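# Flip the toast in the pan with a spatula

## Task

Flip the toast slice over so it rests flat inside the frying pan with its browned side upward, using the steel turner (spatula) if useful, then place the turner on the table clear of both the pan and the hot plate. Neither hand nor arm, separately or together, may ever contact the toast, the hot plate's heating surface, or any part of the pan other than its plastic handle; one such contact fails the task immediately. The pan and hot plate are free to move, and the pan must finish level and centred on the hot plate. Either arm may do any of the required work.

## Robot and tools

Robot: two arms, left_arm and right_arm, facing each other across a table. Each carries an identical five-finger right hand, so hand axes and numbers mean the same on both (they are not mirrored). Scene frame: origin on the table top halfway between the nominal arm bases, z = 0 at the table surface, +z up, left_arm's base on the +y side. Camera left/right does not match arm names. Reported positions and orientations may be off by a few cm.

Hand point: a spot 0.05 m in front of the palm where index pad meets thumb tip in a pinch. Its +z runs along straightened fingers (they extend 0.06 to 0.07 m past it), +y leaves the palm, +x crosses the palm toward the little finger. A wrist bracket on the little-finger side juts out up to 0.10 m and can strike things.

Row layout (28 numbers, each -1 to 1, always both arms): left dx, dy, dz, rx, ry, rz; left thumb_turn, thumb_bend, index, middle, ring, little; left force_limit, speed; then the same 14 for the right arm. Pose numbers are offsets, not poses: they count from that arm's Hand target at the start of the action or move, along that Hand target's own axes. 1.0 equals 0.6 m for dx, dy, dz and 180 degrees for rx, ry, rz, which together form one rotation vector. All zeros re-requests the current Hand target. Finger numbers are absolute targets: -1 open/straight, +1 closed/curled; thumb_turn +1 puts the thumb opposite the fingers. A pinch is about thumb_turn +0.57, thumb_bend +0.75, index +0.22. force_limit maps -1..+1 to about 0..10 N (thumb motors 0..15 N); speed maps -1..+1 to near zero..full (full travel in 0.6 s). To keep a hand unchanged, resend the eight numbers of its last executed row (or, if none yet, its hand_measured plus hand_force_limit and hand_speed). Raising force_limit alone does not restart a locked finger; send a more closed target. For gentle grips close with speed at -0.9 or less.

Tools:
execute_actions(actions, cameras): actions is a list of actions; each action is a list of up to 15 rows, one per 1/30 s step, the last row held to fill 15 steps. Every row in an action counts from the same starting Hand target. Empty list just returns state and images.
move(target, speed, blend, stop_force, zero, blocking, cameras): target is one 28-number row or a list of up to 15 rows, every row an offset from the Hand targets at the move's start. speed in m/s, 0.002 to 0.5 (default 0.25), rotation capped at twice that in rad/s; one value or one per target. blend in m rounds corners. stop_force in N, 3 to 40, ends an arm's path when wrist push against its motion exceeds it; unreliable while the hand rotates; omit it when pulling away from a contact. zero (default true) rezeroes before the move. blocking=false returns after 0.5 s (not allowed with stop_force). Paths are straight, ignore obstacles, run at least 0.5 s and at most 10 s. Keep the same hand numbers in all rows of a list so paths never pause. Avoid paths passing near an arm's own base.
wait(seconds 0 to 10), stop() brakes a running move, zoom_image(camera, region [x0,y0,x1,y1], max 504x504) on cam_high, cam_low, cam_left_wrist or cam_right_wrist, show_instructions() shows the reference image page, zero_wrist_force(arm), finished_scene(scene 1 or 2) ends the scene irreversibly.

Results: per arm, end_effector_position (m), end_effector_quat_wxyz, velocities (scene frame), Hand target (the last commanded pose after clipping; next offsets count from it), joint positions, velocities (or "within noise"), torques, wrist force and torque in the hand's axes plus the peak since the last reading, hand_measured, hand_stopped_by (moving, target, force, stalled, fault), hand_load_n (about 0 means nothing gripped). move adds a line: done, off_target, moving, held or fault, plus limits (paced = pose clipped, held = steps withheld). Done says nothing about contact.

Control notes: each step the commanded pose is clipped to within 150 mm and 16 degrees of the measured one, so large offsets take several actions; if the hand rests short, send the remaining distance. Motion lags commands by 0.09 to 0.20 s. Arms are stiff: aiming even slightly past a solid contact can trigger a fault. A force fault occurs near 150 N on any arm part; a torque fault at joint limits (136 N m for the first three joints, 25.4 N m for wrist joints); either halts the arm 10 s. Motors heat when holding loads, staying stretched or pushing; MOTOR HOT appears at 70 °C and brakes engage at 85 °C for 30 to 60 s. A clearance check blocks arms approaching each other but is imperfect; avoid arm-to-arm collisions.

Avoid: touching the toast, heating plate or pan body with a hand; shifting the pan off centre or tilting it; knocking anything off the table; dropping the turner or releasing it while moving; slams, hard presses and overloading fingers. Lay the turner down gently on the table before finishing.

Each tool is called after "Emit:" in YAML: its name, and indented under it one key for each argument.

Reference images:

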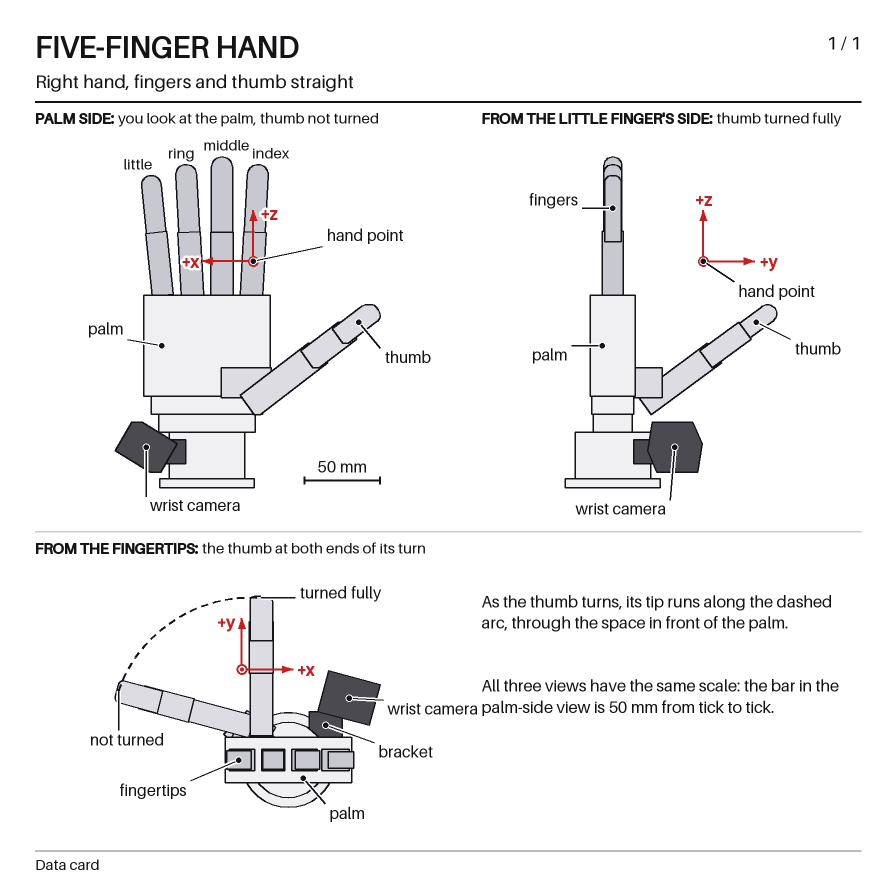

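## Session

Emit:
wait:
  seconds: 0

Emit:
zoom_image:
  camera: "cam_high"
  region: [100, 100, 400, 400]

Scene clock: 0.00 s.
left_arm: end_effector_position=(+0.3116, +0.5393, +0.4920) hand_measured=(-1.000, -1.000, -1.000, -1.000, -1.000, -1.000) hand_load_n=(+0.5, +0.0, +0.0, +0.0, +0.0, +0.0) hand_stopped_by=(target, target, target, target, target, target) hand_force_limit=0.00 hand_speed=-0.80 end_effector_quat_wxyz=(+0.033, +0.328, +0.944, -0.010) | right_arm: end_effector_position=(+0.1359, -0.2903, +0.4836) hand_measured=(-1.000, -1.000, -1.000, -1.000, -1.000, -1.000) hand_load_n=(+0.0, +0.0, +0.0, +0.0, +0.0, +0.0) hand_stopped_by=(target, target, target, target, target, target) hand_force_limit=0.00 hand_speed=-0.80 end_effector_quat_wxyz=(-0.003, -0.323, +0.946, +0.012)
Joint positions: left_arm=[0.561 -1.753 1.318 1.941 1.547 -1.896] | right_arm=[-1.204 -1.741 1.347 1.969 1.546 -1.869]
Joint velocities: within noise
Joint torques (N m): no reading
Motor temperatures (°C): left_arm=[27 36 24 37 30 35] | right_arm=[24 24 27 33 32 33]
Wrist force (N): no reading
Wrist torque (N m): no reading
Wrist force, peak (N): no reading
Hand target: left_arm +0.3116, +0.5393, +0.4920; +0.033, +0.328, +0.944, -0.010 | right_arm +0.1359, -0.2903, +0.4836; -0.003, -0.323, +0.946, +0.012

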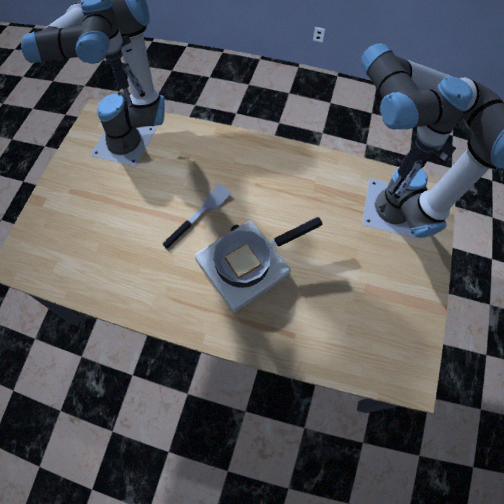

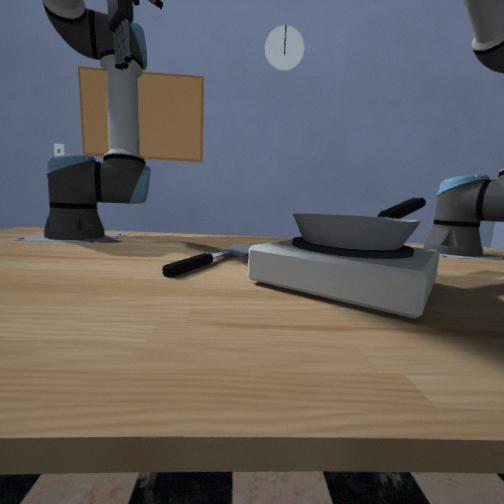

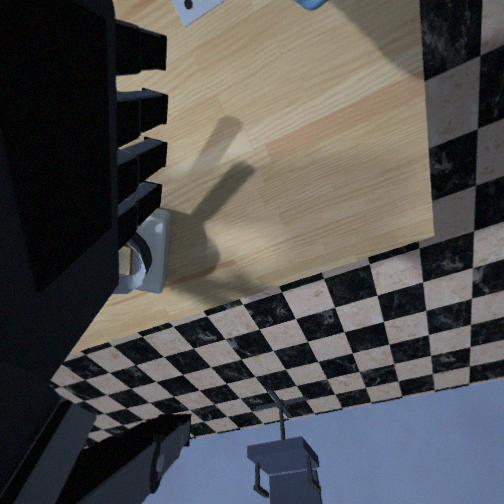

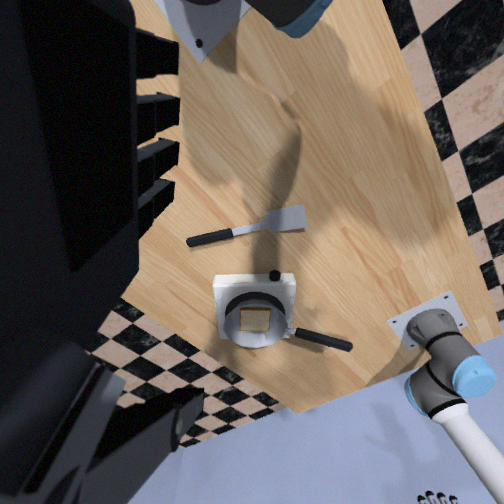

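Scaled by 1.680.

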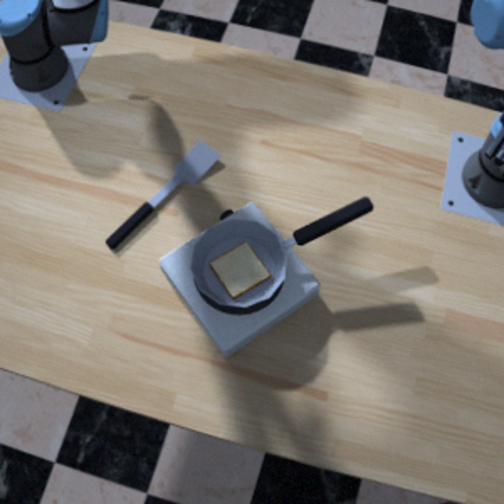

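Emit:
move:
  target: [0,0,0,0,0,0,-1,-1,-1,-1,-1,-1,0.0,-0.8,-0.3815,-0.002,0.134,0.203,-0.335,-0.598,-1,-1,-1,-1,-1,-1,0.0,-0.8]
  speed: 0.25

Scene clock: 96.20 s.
left_arm: end_effector_position=(+0.3116, +0.5393, +0.4920) hand_measured=(-1.000, -1.000, -1.000, -1.000, -1.000, -1.000) hand_load_n=(+0.0, +0.0, +0.0, +0.0, +0.0, +0.0) hand_stopped_by=(target, target, target, target, target, target) hand_force_limit=0.00 hand_speed=-0.80 end_effector_quat_wxyz=(+0.033, +0.328, +0.944, -0.010) | right_arm: end_effector_position=(+0.3168, -0.1496, +0.4038) hand_measured=(-1.000, -1.000, -1.000, -1.000, -1.000, -1.000) hand_load_n=(+0.0, +0.0, +0.0, +0.0, -0.5, +0.0) hand_stopped_by=(target, target, target, target, target, target) hand_force_limit=0.00 hand_speed=-0.80 end_effector_quat_wxyz=(+0.490, -0.849, +0.171, -0.098)
Joint positions: left_arm=[0.561 -1.753 1.318 1.941 1.547 -1.896] | right_arm=[-1.256 -1.599 1.424 0.902 0.85 -3.673]
Joint velocities: within noise
Joint torques (N m): left_arm=[-4.32 -6.21 -14.43 2.1 -0.48 0.6] | right_arm=[8.16 -32.55 -17.39 2.92 -2.02 -2.07]
Motor temperatures (°C): left_arm=[27 36 24 37 30 34] | right_arm=[24 24 27 33 32 33]
Wrist force (N): left_arm=[0.0 0.2 0.1] | right_arm=[0.7 -1.4 1.3]
Wrist torque (N m): left_arm=[0.01 0.00 0.00] | right_arm=[-0.17 -0.13 0.11]
Wrist force, peak (N): left_arm=[-0.3 0.4 0.5] | right_arm=[1.0 -1.5 1.7]
Hand target: left_arm +0.3116, +0.5393, +0.4920; +0.033, +0.328, +0.944, -0.010 | right_arm +0.3167, -0.1496, +0.4038; -0.490, +0.849, -0.171, +0.098
Off the commanded pose: left_arm 0.000 m, 0 deg | right_arm 0.000 m, 0 deg.
move: done

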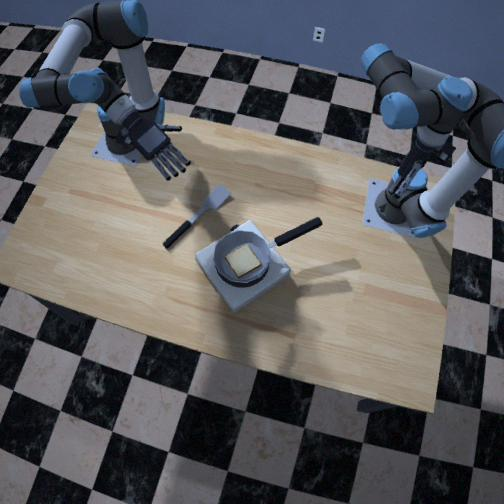

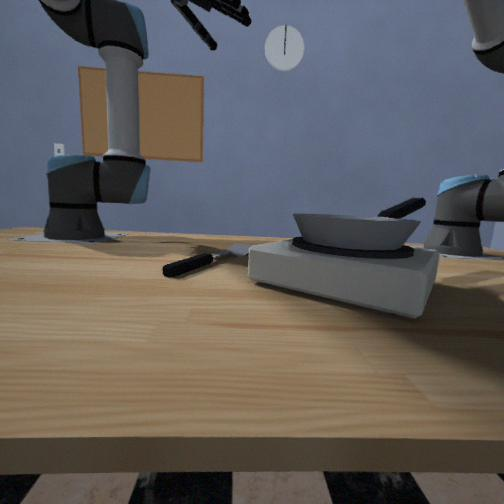

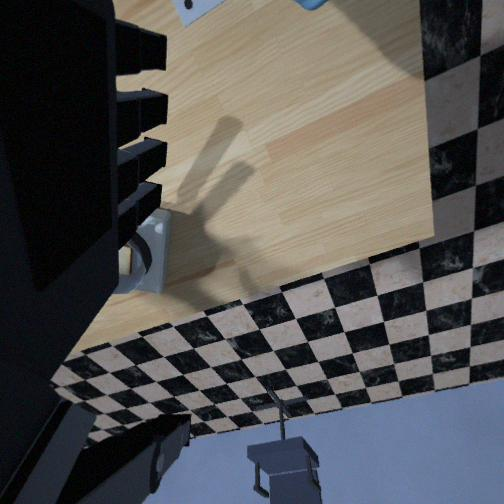

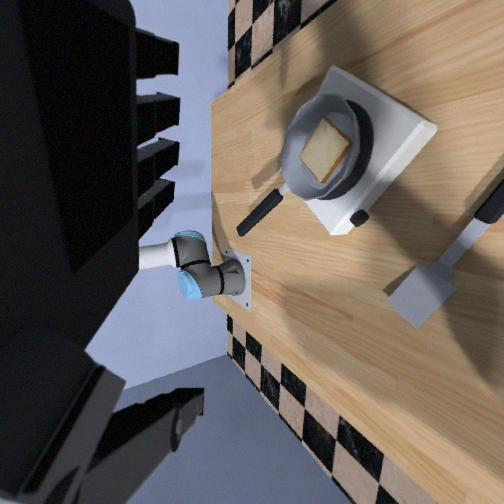

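Emit:
move:
  target: [0,0,0,0,0,0,-1,-1,-1,-1,-1,-1,0.0,-0.8,0,0.375,0.2165,0,0,0,1,-0.3,-0.4,-0.4,-0.4,-0.4,-0.5,0]
  speed: 0.2

Emit:
zoom_image:
  camera: "cam_high"
  region: [120, 140, 300, 320]

Scene clock: 107.63 s.
left_arm: end_effector_position=(+0.3116, +0.5393, +0.4920) hand_measured=(-1.000, -1.000, -1.000, -1.000, -1.000, -1.000) hand_load_n=(+0.0, +0.0, +0.0, +0.0, +0.0, +0.0) hand_stopped_by=(target, target, target, target, target, target) hand_force_limit=0.00 hand_speed=-0.80 end_effector_quat_wxyz=(+0.033, +0.328, +0.944, -0.010) | right_arm: end_effector_position=(+0.3167, -0.1494, +0.1441) hand_measured=(+1.000, -0.300, -0.400, -0.400, -0.400, -0.400) hand_load_n=(+0.0, +0.0, +0.0, +0.0, +0.0, +0.0) hand_stopped_by=(target, target, target, target, target, target) hand_force_limit=-0.50 hand_speed=0.00 end_effector_quat_wxyz=(+0.490, -0.849, +0.171, -0.098)
Joint positions: left_arm=[0.561 -1.753 1.318 1.941 1.547 -1.896] | right_arm=[-1.255 -1.496 2.004 0.22 0.85 -3.673]
Joint velocities: within noise
Joint torques (N m): left_arm=[-7.46 -3.52 -13.81 1.65 -0.71 0.7] | right_arm=[8.72 -23.78 -9.74 -1.8 1.22 -1.2]
Motor temperatures (°C): left_arm=[27 35 24 37 30 34] | right_arm=[24 24 27 33 32 33]
Wrist force (N): left_arm=[-0.3 0.4 0.0] | right_arm=[0.8 -1.5 1.6]
Wrist torque (N m): left_arm=[0.05 0.05 -0.01] | right_arm=[-0.18 -0.17 0.11]
Wrist force, peak (N): left_arm=[-0.7 -0.1 0.1] | right_arm=[0.5 -2.9 0.5]
Hand target: left_arm +0.3116, +0.5393, +0.4920; +0.033, +0.328, +0.944, -0.010 | right_arm +0.3167, -0.1494, +0.1440; -0.490, +0.849, -0.171, +0.098
Off the commanded pose: left_arm 0.000 m, 0 deg | right_arm 0.000 m, 0 deg.
move: done

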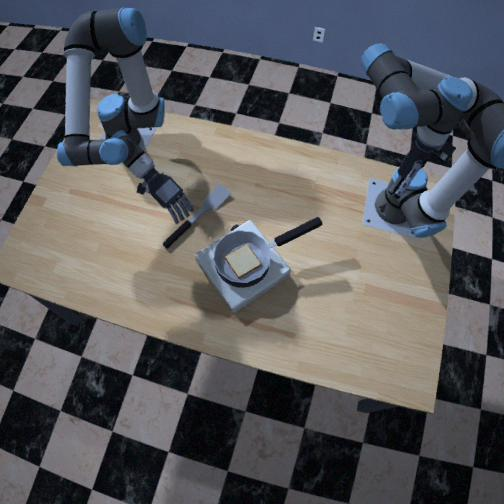

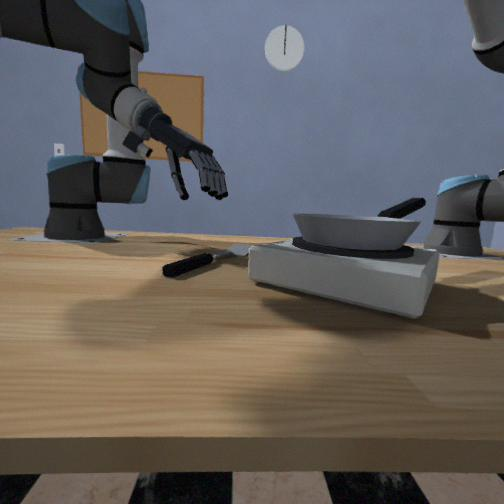

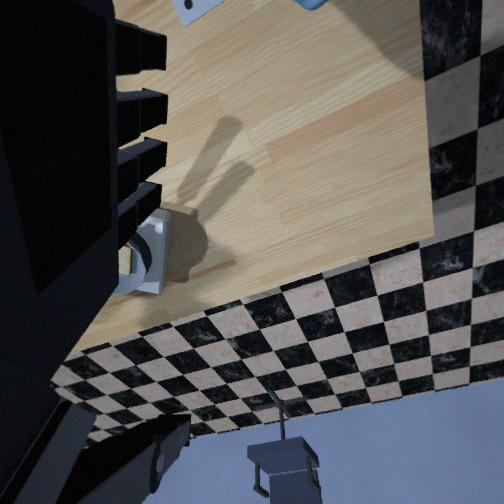

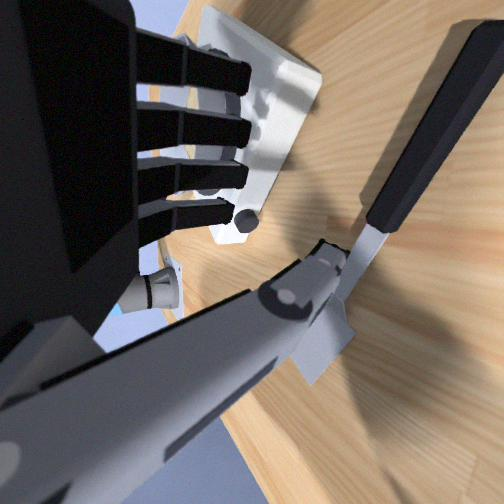

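Scaled by 2.800.

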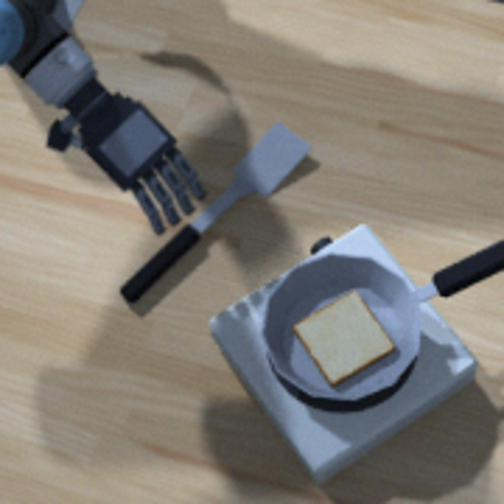

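Emit:
move:
  target: [0,0,0,0,0,0,-1,-1,-1,-1,-1,-1,0.0,-0.8,0,0.0901,0.0905,0,0,0,1,-0.3,-0.4,-0.4,-0.4,-0.4,-0.5,0]
  speed: 0.15
  cameras: ["cam_high","cam_low","cam_right_wrist"]

Emit:
zoom_image:
  camera: "cam_high"
  region: [130, 160, 250, 280]

Emit:
zoom_image:
  camera: "cam_low"
  region: [120, 150, 300, 330]

Scene clock: 129.30 s.
left_arm: end_effector_position=(+0.3116, +0.5393, +0.4920) hand_measured=(-1.000, -1.000, -1.000, -1.000, -1.000, -1.000) hand_load_n=(+0.0, -0.5, +0.0, +0.0, +0.0, +0.0) hand_stopped_by=(target, target, target, target, target, target) hand_force_limit=0.00 hand_speed=-0.80 end_effector_quat_wxyz=(+0.033, +0.328, +0.944, -0.010) | right_arm: end_effector_position=(+0.3243, -0.1309, +0.0701) hand_measured=(+1.000, -0.300, -0.400, -0.400, -0.400, -0.400) hand_load_n=(+0.0, +0.0, +0.0, +0.0, +0.0, +0.0) hand_stopped_by=(target, target, target, target, target, target) hand_force_limit=-0.50 hand_speed=0.00 end_effector_quat_wxyz=(+0.490, -0.849, +0.171, -0.098)
Joint positions: left_arm=[0.561 -1.753 1.318 1.941 1.547 -1.896] | right_arm=[-1.208 -1.35 2.054 -0.002 0.885 -3.632]
Joint velocities: within noise
Joint torques (N m): left_arm=[-8.86 -4.01 -11.31 1.66 -1.07 0.86] | right_arm=[-8.36 -19.49 -26.08 -1.43 -2.39 -2.59]
Motor temperatures (°C): left_arm=[27 35 24 37 30 34] | right_arm=[24 24 27 33 32 33]
Wrist force (N): left_arm=[-0.4 0.3 0.1] | right_arm=[0.7 -1.6 1.5]
Wrist torque (N m): left_arm=[0.04 0.04 -0.01] | right_arm=[-0.18 -0.14 0.11]
Wrist force, peak (N): left_arm=[-0.6 0.3 0.0] | right_arm=[0.9 -1.1 2.0]
Hand target: left_arm +0.3116, +0.5393, +0.4920; +0.033, +0.328, +0.944, -0.010 | right_arm +0.3244, -0.1309, +0.0701; -0.490, +0.849, -0.171, +0.098
Off the commanded pose: left_arm 0.000 m, 0 deg | right_arm 0.000 m, 0 deg.
move: done
Images, in order (width x height): cam_high 504x504, cam_low 504x504, cam_right_wrist 504x504.

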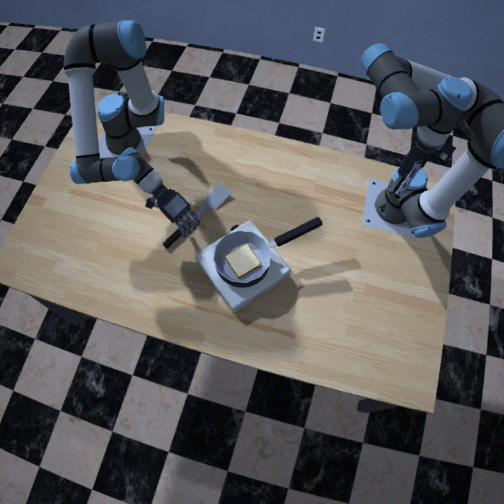

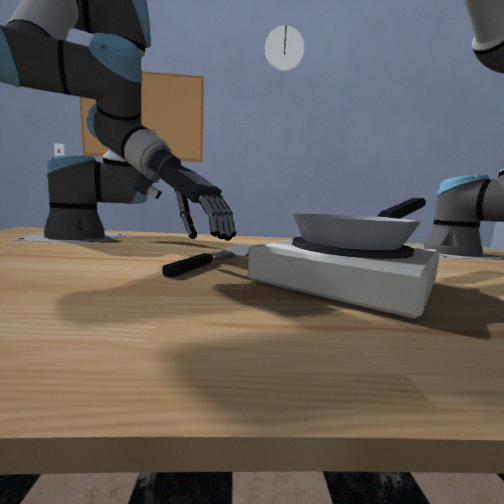

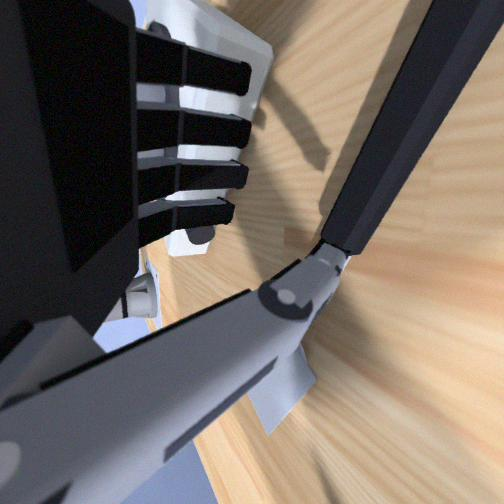

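Scaled by 4.200.

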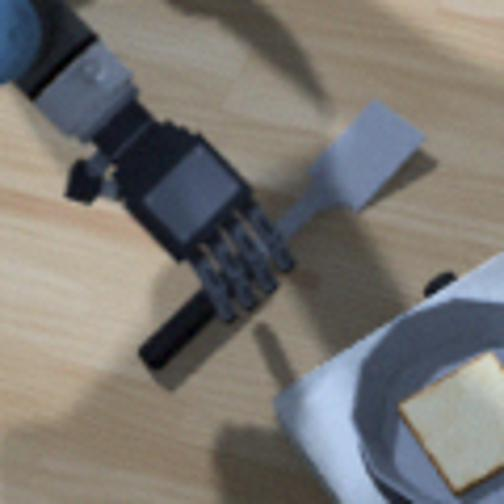

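Scaled by 2.800.

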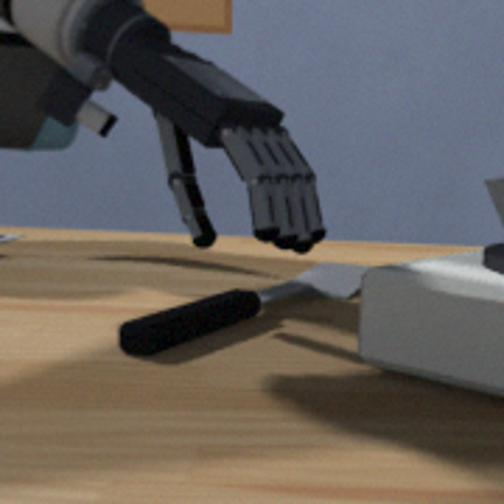

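Emit:
move:
  target: [0,0,0,0,0,0,-1,-1,-1,-1,-1,-1,0.0,-0.8,0.0583,0.0217,0.0125,0,0,0,1,-0.3,-0.4,-0.4,-0.4,-0.4,-0.5,0]
  speed: 0.1
  cameras: ["cam_right_wrist"]

Emit:
move:
  target: [0,0,0,0,0,0,-1,-1,-1,-1,-1,-1,0.0,-0.8,0,0.0722,0.0417,0,0,0,1,-0.3,-0.4,-0.4,-0.4,-0.4,-0.5,0]
  speed: 0.03
  stop_force: 4
  cameras: ["cam_high","cam_low","cam_right_wrist"]

Emit:
zoom_image:
  camera: "cam_low"
  region: [120, 150, 300, 330]

Emit:
zoom_image:
  camera: "cam_high"
  region: [130, 160, 250, 280]

Scene clock: 148.47 s.
left_arm: end_effector_position=(+0.3116, +0.5393, +0.4920) hand_measured=(-1.000, -1.000, -1.000, -1.000, -1.000, -1.000) hand_load_n=(+0.0, +0.0, +0.0, +0.0, +0.0, +0.0) hand_stopped_by=(target, target, target, target, target, target) hand_force_limit=0.00 hand_speed=-0.80 end_effector_quat_wxyz=(+0.033, +0.328, +0.944, -0.010) | right_arm: end_effector_position=(+0.3567, -0.1444, +0.0551) hand_measured=(+1.000, -0.300, -0.400, -0.400, -0.400, -0.400) hand_load_n=(+0.0, +0.0, +0.0, +0.0, +0.0, +0.0) hand_stopped_by=(target, target, target, target, target, target) hand_force_limit=-0.50 hand_speed=0.00 end_effector_quat_wxyz=(+0.490, -0.849, +0.171, -0.098) end_effector_velocity=(-0.002, +0.000, +0.000) end_effector_angular_velocity=(-0.001, +0.004, -0.002)
Joint positions: left_arm=[0.561 -1.753 1.318 1.941 1.547 -1.896] | right_arm=[-1.277 -1.28 2.017 0.003 0.834 -3.692]
Joint velocities: left_arm=[within noise] | right_arm=[0.003 -0.003 0.004 0 0.003 0.005]
Joint torques (N m): left_arm=[-10.76 -2.76 -9.77 1.7 -1.43 1.32] | right_arm=[8.13 -38.89 -2.12 1.68 0.95 2.51]
Motor temperatures (°C): left_arm=[27 35 24 37 30 34] | right_arm=[24 24 27 33 32 33]
Wrist force (N): left_arm=[-0.3 0.0 0.1] | right_arm=[0.5 -1.7 1.5]
Wrist torque (N m): left_arm=[0.00 0.03 -0.02] | right_arm=[-0.22 -0.12 0.09]
Wrist force, peak (N): left_arm=[-0.5 0.2 -0.3] | right_arm=[1.2 -1.3 1.9]
Hand target: left_arm +0.3116, +0.5393, +0.4920; +0.033, +0.328, +0.944, -0.010 | right_arm +0.3566, -0.1444, +0.0550; -0.490, +0.849, -0.171, +0.098
Off the commanded pose: left_arm 0.000 m, 0 deg | right_arm 0.000 m, 0 deg.
move: done
Images, in order (width x height): cam_right_wrist 504x504.

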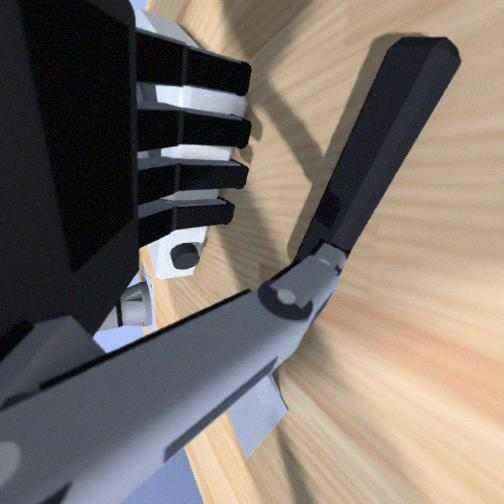

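Scene clock: 150.77 s.
left_arm: end_effector_position=(+0.3116, +0.5393, +0.4920) hand_measured=(-1.000, -1.000, -1.000, -1.000, -1.000, -1.000) hand_load_n=(+0.0, +0.0, +0.0, +0.0, +0.0, +0.0) hand_stopped_by=(target, target, target, target, target, target) hand_force_limit=0.00 hand_speed=-0.80 end_effector_quat_wxyz=(+0.033, +0.328, +0.944, -0.010) | right_arm: end_effector_position=(+0.3566, -0.1444, +0.0205) hand_measured=(+1.000, -0.300, -0.400, -0.400, -0.400, -0.400) hand_load_n=(+0.0, -0.5, +0.0, -0.5, +0.0, +0.0) hand_stopped_by=(target, target, target, target, target, target) hand_force_limit=-0.50 hand_speed=0.00 end_effector_quat_wxyz=(+0.490, -0.849, +0.171, -0.098)
Joint positions: left_arm=[0.561 -1.753 1.318 1.941 1.547 -1.896] | right_arm=[-1.277 -1.216 2.047 -0.091 0.834 -3.692]
Joint velocities: within noise
Joint torques (N m): left_arm=[-12.1 -2.14 -10.16 1.54 -1.33 1.56] | right_arm=[-1.06 -36.58 -22.86 -1.93 0.66 -1.38]
Motor temperatures (°C): left_arm=[27 35 24 37 30 34] | right_arm=[24 24 27 33 32 33]
Wrist force (N): left_arm=[-0.1 0.1 0.3] | right_arm=[0.4 -4.2 -1.4]
Wrist torque (N m): left_arm=[-0.01 0.01 0.00] | right_arm=[-0.31 -0.07 0.05]
Wrist force, peak (N): left_arm=[-0.7 0.4 0.0] | right_arm=[-1.0 -28.5 -29.1]
Hand target: left_arm +0.3116, +0.5393, +0.4920; +0.033, +0.328, +0.944, -0.010 | right_arm +0.3566, -0.1444, +0.0205; -0.490, +0.849, -0.171, +0.098 (not the last commanded pose)
Off the commanded pose: left_arm 0.000 m, 0 deg | right_arm 0.016 m, 0 deg.
move: contact (right_arm)
Images, in order (width x height): cam_high 504x504, cam_low 504x504, cam_right_wrist 504x504.

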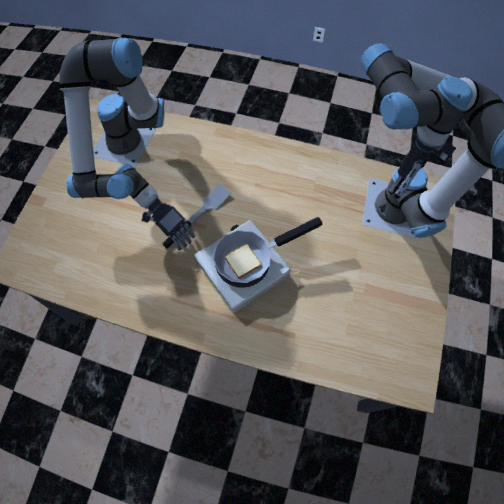

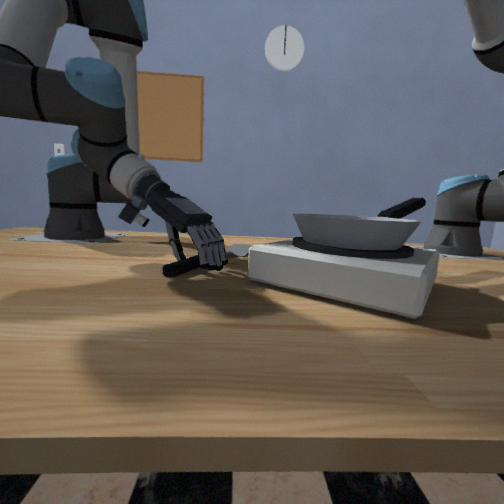

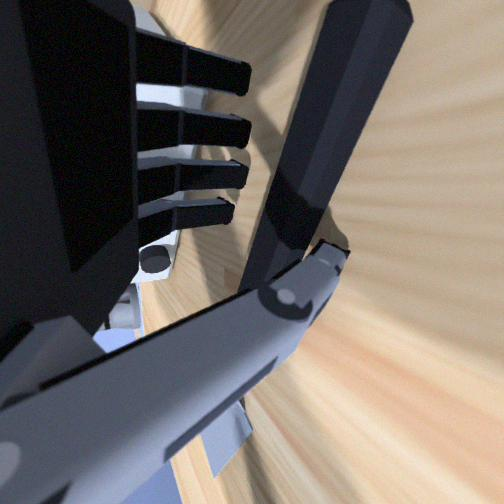

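Scaled by 2.800.

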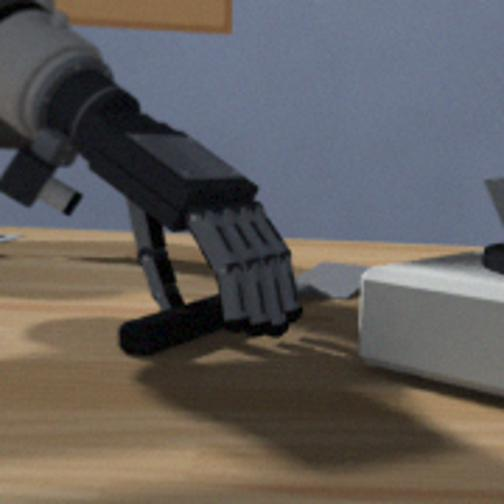

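Scaled by 4.200.

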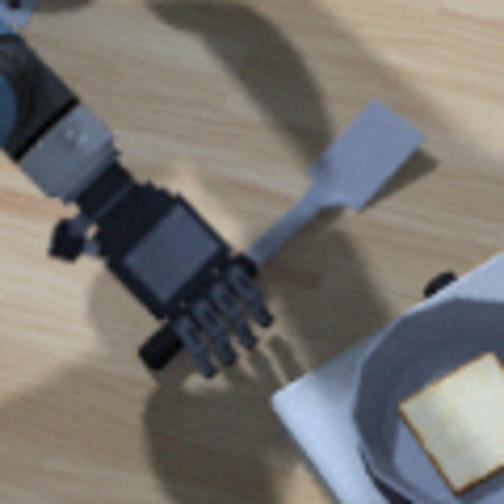

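Emit:
move:
  target:
    - [0,0,0,0,0,0,-1,-1,-1,-1,-1,-1,0.0,-0.8,0,-0.0173,-0.01,0,0,0,1,-0.3,-0.4,-0.4,-0.4,-0.4,-0.5,0]
    - [0,0,0,0,0,0,-1,-1,-1,-1,-1,-1,0.0,-0.8,0.0367,-0.0173,-0.01,0,0,0,1,-0.3,0,0,0,0,-0.5,-0.2]
  speed: 0.06
  cameras: ["cam_right_wrist"]

Emit:
move:
  target: [0,0,0,0,0,0,-1,-1,-1,-1,-1,-1,0.0,-0.8,0,0.0217,0.0125,0,0,0,1,-0.3,0,0,0,0,-0.5,-0.2]
  speed: 0.015
  stop_force: 3
  cameras: ["cam_high","cam_low","cam_right_wrist"]

Emit:
zoom_image:
  camera: "cam_low"
  region: [120, 150, 300, 330]

Emit:
zoom_image:
  camera: "cam_high"
  region: [130, 160, 250, 280]

Scene clock: 170.37 s.
left_arm: end_effector_position=(+0.3116, +0.5393, +0.4920) hand_measured=(-1.000, -1.000, -1.000, -1.000, -1.000, -1.000) hand_load_n=(+0.0, +0.0, +0.0, +0.0, +0.0, +0.0) hand_stopped_by=(target, target, target, target, target, target) hand_force_limit=0.00 hand_speed=-0.80 end_effector_quat_wxyz=(+0.033, +0.328, +0.944, -0.010) | right_arm: end_effector_position=(+0.3770, -0.1530, +0.0325) hand_measured=(+1.000, -0.300, +0.000, +0.000, +0.000, +0.000) hand_load_n=(+0.0, +0.0, +0.0, +0.0, +0.0, +0.0) hand_stopped_by=(target, target, target, target, target, target) hand_force_limit=-0.50 hand_speed=-0.20 end_effector_quat_wxyz=(+0.490, -0.849, +0.171, -0.098)
Joint positions: left_arm=[0.561 -1.753 1.318 1.941 1.547 -1.896] | right_arm=[-1.315 -1.21 2 -0.025 0.806 -3.728]
Joint velocities: within noise
Joint torques (N m): left_arm=[-12.11 -0.25 -11.16 1.28 -1.63 1.82] | right_arm=[8.43 -42.64 -4.67 -1.49 0.98 2.69]
Motor temperatures (°C): left_arm=[27 35 24 37 30 34] | right_arm=[24 24 27 33 32 33]
Wrist force (N): left_arm=[-0.4 0.3 -0.2] | right_arm=[0.7 -1.4 1.5]
Wrist torque (N m): left_arm=[0.05 0.07 -0.02] | right_arm=[-0.17 -0.17 0.11]
Wrist force, peak (N): left_arm=[-0.6 0.2 0.4] | right_arm=[0.7 -4.3 -1.3]
Hand target: left_arm +0.3116, +0.5393, +0.4920; +0.033, +0.328, +0.944, -0.010 | right_arm +0.3769, -0.1530, +0.0325; -0.490, +0.849, -0.171, +0.098
Off the commanded pose: left_arm 0.000 m, 0 deg | right_arm 0.000 m, 0 deg.
move: done
Images, in order (width x height): cam_right_wrist 504x504.

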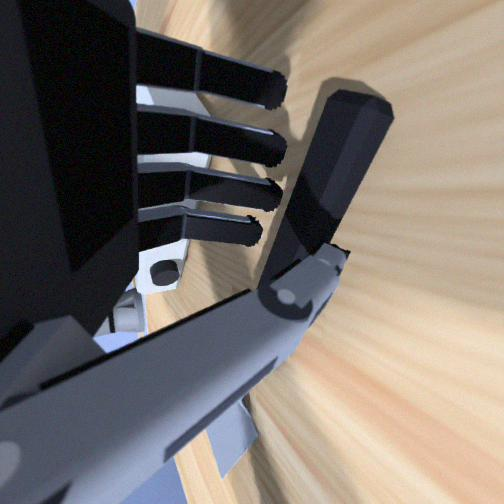

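Scene clock: 172.30 s.
left_arm: end_effector_position=(+0.3116, +0.5393, +0.4920) hand_measured=(-1.000, -1.000, -1.000, -1.000, -1.000, -1.000) hand_load_n=(+0.0, -0.5, +0.0, +0.0, +0.0, +0.0) hand_stopped_by=(target, target, target, target, target, target) hand_force_limit=0.00 hand_speed=-0.80 end_effector_quat_wxyz=(+0.033, +0.328, +0.944, -0.010) | right_arm: end_effector_position=(+0.3769, -0.1530, +0.0207) hand_measured=(+1.000, -0.300, +0.000, +0.000, +0.000, +0.000) hand_load_n=(+0.0, +0.0, +0.0, +0.0, +0.0, +0.0) hand_stopped_by=(target, target, target, target, target, target) hand_force_limit=-0.50 hand_speed=-0.20 end_effector_quat_wxyz=(+0.490, -0.849, +0.171, -0.098)
Joint positions: left_arm=[0.561 -1.753 1.318 1.941 1.547 -1.896] | right_arm=[-1.315 -1.188 2.009 -0.056 0.806 -3.728]
Joint velocities: within noise
Joint torques (N m): left_arm=[-12.02 0.36 -10.5 1.22 -1.73 1.5] | right_arm=[7.52 -42.82 -23.55 3.3 0.71 0.82]
Motor temperatures (°C): left_arm=[27 35 24 37 30 34] | right_arm=[24 24 27 33 32 33]
Wrist force (N): left_arm=[-0.3 0.0 -0.1] | right_arm=[0.6 -2.6 0.3]
Wrist torque (N m): left_arm=[0.01 0.04 -0.02] | right_arm=[-0.22 -0.12 0.08]
Wrist force, peak (N): left_arm=[-0.6 0.1 0.0] | right_arm=[0.0 -18.1 -13.0]
Hand target: left_arm +0.3116, +0.5393, +0.4920; +0.033, +0.328, +0.944, -0.010 | right_arm +0.3769, -0.1530, +0.0207; -0.490, +0.849, -0.171, +0.098 (not the last commanded pose)
Off the commanded pose: left_arm 0.000 m, 0 deg | right_arm 0.003 m, 0 deg.
move: contact (right_arm)
Images, in order (width x height): cam_high 504x504, cam_low 504x504, cam_right_wrist 504x504.

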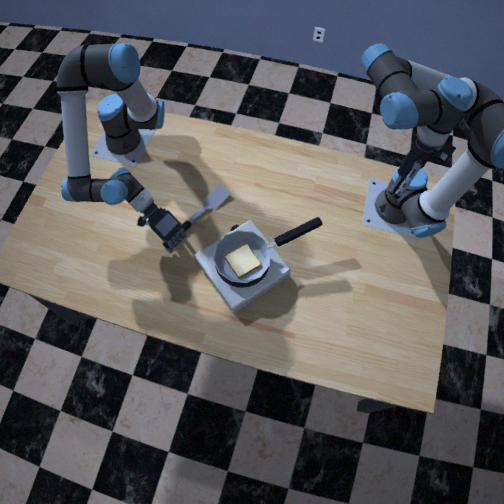

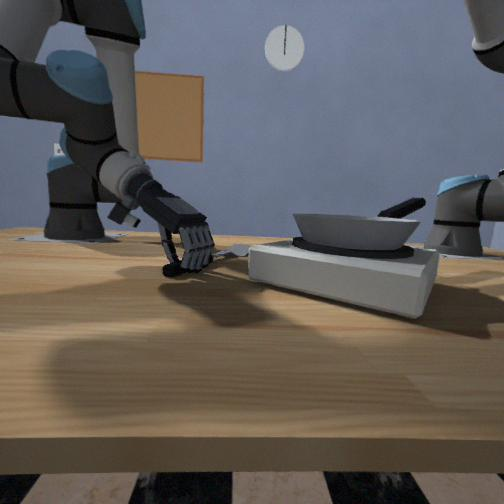

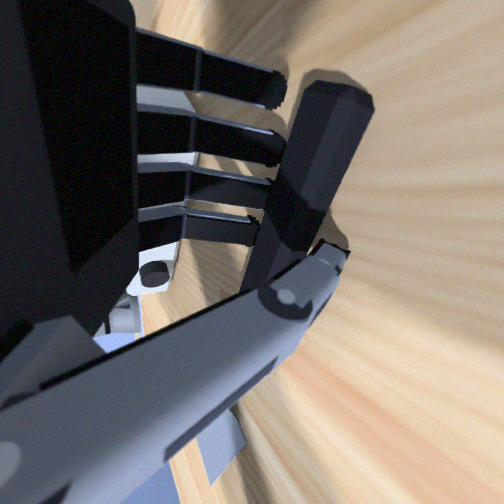

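Scaled by 2.800.

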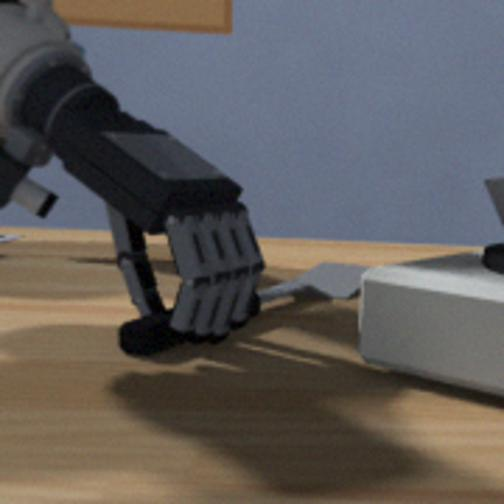

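Scaled by 4.200.

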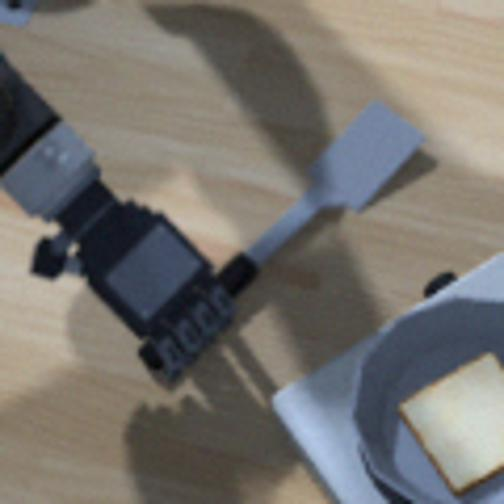

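Emit:
move:
  target: [0,0,0,0,0,0,-1,-1,-1,-1,-1,-1,0.0,-0.8,0,0,0,0,0,0,1,-0.1,0.2,0.2,0.2,0.2,-0.5,-0.6]
  cameras: ["cam_right_wrist"]

Emit:
move:
  target: [0,0,0,0,0,0,-1,-1,-1,-1,-1,-1,0.0,-0.8,0,0,0,0,0,0,1,0.1,0.35,0.3,0.35,0.4,0.2,-0.7]
  cameras: ["cam_right_wrist"]

Emit:
move:
  target: [0,0,0,0,0,0,-1,-1,-1,-1,-1,-1,0.0,-0.8,0,-0.1155,-0.0667,0,0,0,1,0.1,0.35,0.3,0.35,0.4,0.2,-0.7]
  speed: 0.05

Emit:
zoom_image:
  camera: "cam_low"
  region: [120, 110, 300, 290]

Scene clock: 181.77 s.
left_arm: end_effector_position=(+0.3116, +0.5393, +0.4920) hand_measured=(-1.000, -1.000, -1.000, -1.000, -1.000, -1.000) hand_load_n=(+0.0, +0.0, +0.0, +0.0, +0.0, +0.0) hand_stopped_by=(target, target, target, target, target, target) hand_force_limit=0.00 hand_speed=-0.80 end_effector_quat_wxyz=(+0.033, +0.328, +0.944, -0.010) | right_arm: end_effector_position=(+0.3769, -0.1530, +0.0207) hand_measured=(+1.000, -0.214, +0.152, +0.130, +0.196, +0.200) hand_load_n=(+0.0, +7.5, +1.5, +0.5, +6.0, +0.0) hand_stopped_by=(target, force, force, force, force, target) hand_force_limit=-0.50 hand_speed=-0.60 end_effector_quat_wxyz=(+0.490, -0.849, +0.171, -0.098)
Joint positions: left_arm=[0.561 -1.753 1.318 1.941 1.547 -1.896] | right_arm=[-1.315 -1.188 2.009 -0.056 0.806 -3.728]
Joint velocities: within noise
Joint torques (N m): left_arm=[-10.72 1.31 -10.91 1.37 -1.53 1.43] | right_arm=[7.65 -41.63 -20.67 0.7 0.75 0.72]
Motor temperatures (°C): left_arm=[27 35 24 37 30 34] | right_arm=[24 24 27 33 32 33]
Wrist force (N): left_arm=[0.0 0.3 -0.2] | right_arm=[1.1 -2.9 0.0]
Wrist torque (N m): left_arm=[0.06 0.00 0.01] | right_arm=[-0.25 -0.22 0.05]
Wrist force, peak (N): left_arm=[-0.5 0.5 0.1] | right_arm=[1.2 -3.5 -0.1]
Hand target: left_arm +0.3116, +0.5393, +0.4920; +0.033, +0.328, +0.944, -0.010 | right_arm +0.3769, -0.1530, +0.0207; -0.490, +0.849, -0.171, +0.098
Off the commanded pose: left_arm 0.000 m, 0 deg | right_arm 0.000 m, 0 deg.
move: done
Images, in order (width x height): cam_right_wrist 504x504.

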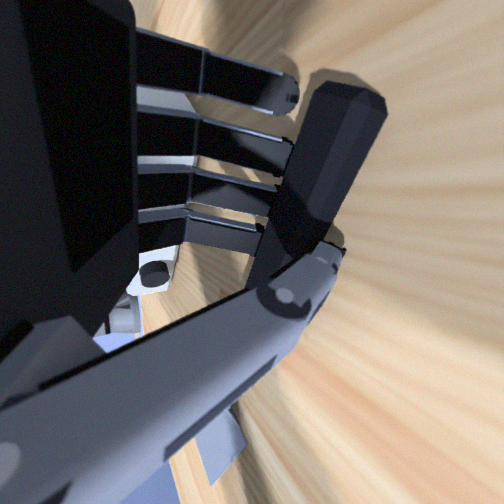

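Scene clock: 182.47 s.
left_arm: end_effector_position=(+0.3116, +0.5393, +0.4920) hand_measured=(-1.000, -1.000, -1.000, -1.000, -1.000, -1.000) hand_load_n=(+0.0, +0.0, +0.0, +0.0, +0.0, +0.0) hand_stopped_by=(target, target, target, target, target, target) hand_force_limit=0.00 hand_speed=-0.80 end_effector_quat_wxyz=(+0.033, +0.328, +0.944, -0.010) | right_arm: end_effector_position=(+0.3769, -0.1530, +0.0207) hand_measured=(+1.000, -0.220, +0.182, +0.160, +0.210, +0.400) hand_load_n=(+0.5, +12.5, +7.0, +8.0, +3.0, +0.0) hand_stopped_by=(target, force, force, force, force, target) hand_force_limit=0.20 hand_speed=-0.70 end_effector_quat_wxyz=(+0.490, -0.849, +0.171, -0.098)
Joint positions: left_arm=[0.561 -1.753 1.318 1.941 1.547 -1.896] | right_arm=[-1.315 -1.188 2.009 -0.056 0.806 -3.728]
Joint velocities: within noise
Joint torques (N m): left_arm=[-11.7 0.53 -11.37 1.08 -1.67 1.64] | right_arm=[7.54 -30.75 -18.69 0.25 0.78 0.84]
Motor temperatures (°C): left_arm=[27 35 24 37 30 34] | right_arm=[24 24 27 33 32 33]
Wrist force (N): left_arm=[-0.2 0.2 0.1] | right_arm=[0.5 -10.8 -1.3]
Wrist torque (N m): left_arm=[0.02 0.03 -0.01] | right_arm=[-0.38 -0.07 0.06]
Wrist force, peak (N): left_arm=[-0.5 -0.1 0.1] | right_arm=[0.8 -12.1 -1.2]
Hand target: left_arm +0.3116, +0.5393, +0.4920; +0.033, +0.328, +0.944, -0.010 | right_arm +0.3769, -0.1530, +0.0207; -0.490, +0.849, -0.171, +0.098
Off the commanded pose: left_arm 0.000 m, 0 deg | right_arm 0.000 m, 0 deg.
move: done
Images, in order (width x height): cam_right_wrist 504x504.

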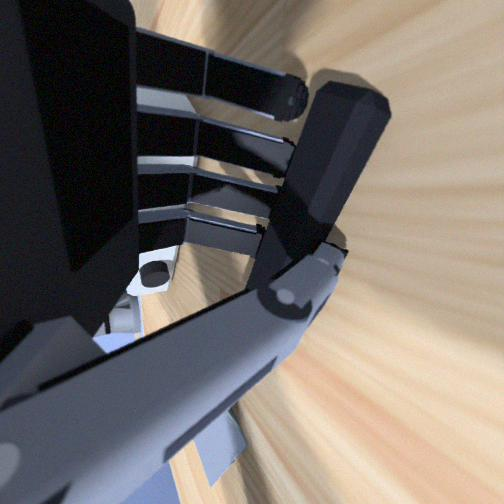

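Scene clock: 184.40 s.
left_arm: end_effector_position=(+0.3116, +0.5393, +0.4920) hand_measured=(-1.000, -1.000, -1.000, -1.000, -1.000, -1.000) hand_load_n=(+0.0, +0.0, +0.5, +0.0, +0.0, +0.0) hand_stopped_by=(target, target, target, target, target, target) hand_force_limit=0.00 hand_speed=-0.80 end_effector_quat_wxyz=(+0.033, +0.328, +0.944, -0.010) | right_arm: end_effector_position=(+0.3770, -0.1530, +0.1009) hand_measured=(+1.000, -0.220, +0.182, +0.160, +0.210, +0.400) hand_load_n=(+0.5, +15.0, +5.0, +6.5, +1.0, -1.0) hand_stopped_by=(target, force, force, force, force, target) hand_force_limit=0.20 hand_speed=-0.70 end_effector_quat_wxyz=(+0.490, -0.849, +0.171, -0.099)
Joint positions: left_arm=[0.561 -1.753 1.318 1.941 1.547 -1.896] | right_arm=[-1.315 -1.322 1.932 0.155 0.806 -3.728]
Joint velocities: within noise
Joint torques (N m): left_arm=[-11.41 1.54 -12.34 0.95 -1.6 1.41] | right_arm=[-7.87 -14.31 -7.46 -1.99 -2.78 -2.28]
Motor temperatures (°C): left_arm=[27 35 24 37 30 34] | right_arm=[24 24 27 33 32 33]
Wrist force (N): left_arm=[-0.1 0.3 -0.1] | right_arm=[0.5 -0.1 2.0]
Wrist torque (N m): left_arm=[0.06 0.02 0.00] | right_arm=[-0.17 -0.01 -0.07]
Wrist force, peak (N): left_arm=[-0.5 0.0 -0.4] | right_arm=[0.6 -11.0 -1.5]
Hand target: left_arm +0.3116, +0.5393, +0.4920; +0.033, +0.328, +0.944, -0.010 | right_arm +0.3769, -0.1530, +0.1007; -0.490, +0.849, -0.171, +0.098
Off the commanded pose: left_arm 0.000 m, 0 deg | right_arm 0.000 m, 0 deg.
move: done

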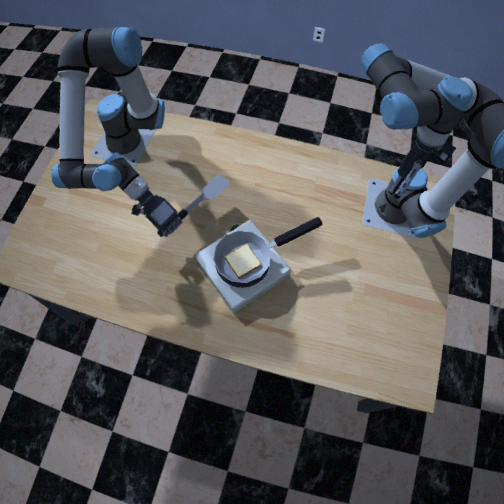

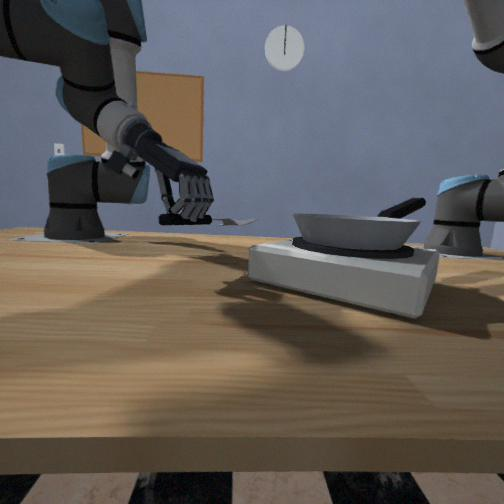

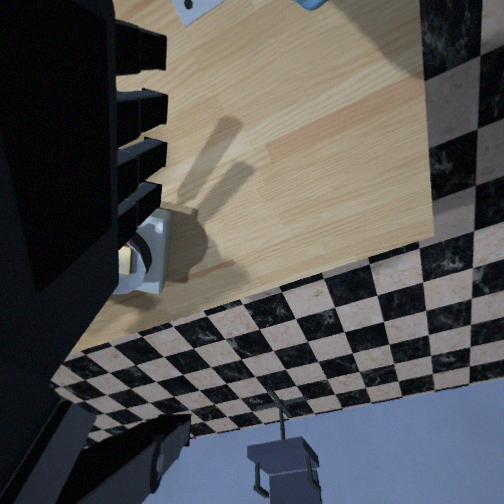

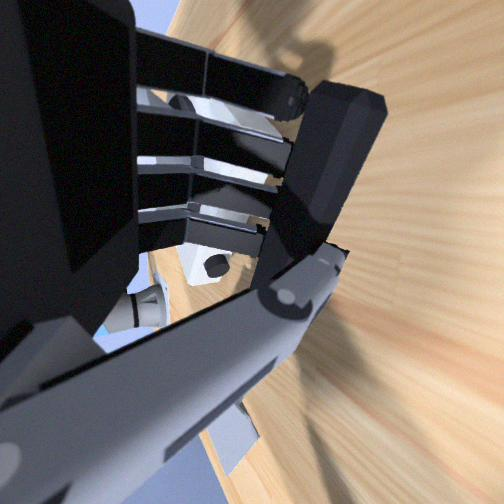

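Scaled by 2.800.

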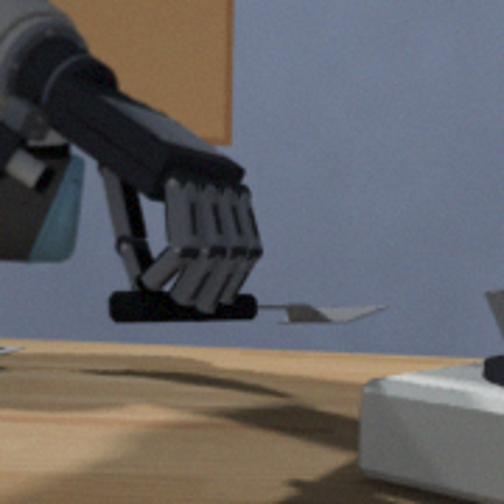

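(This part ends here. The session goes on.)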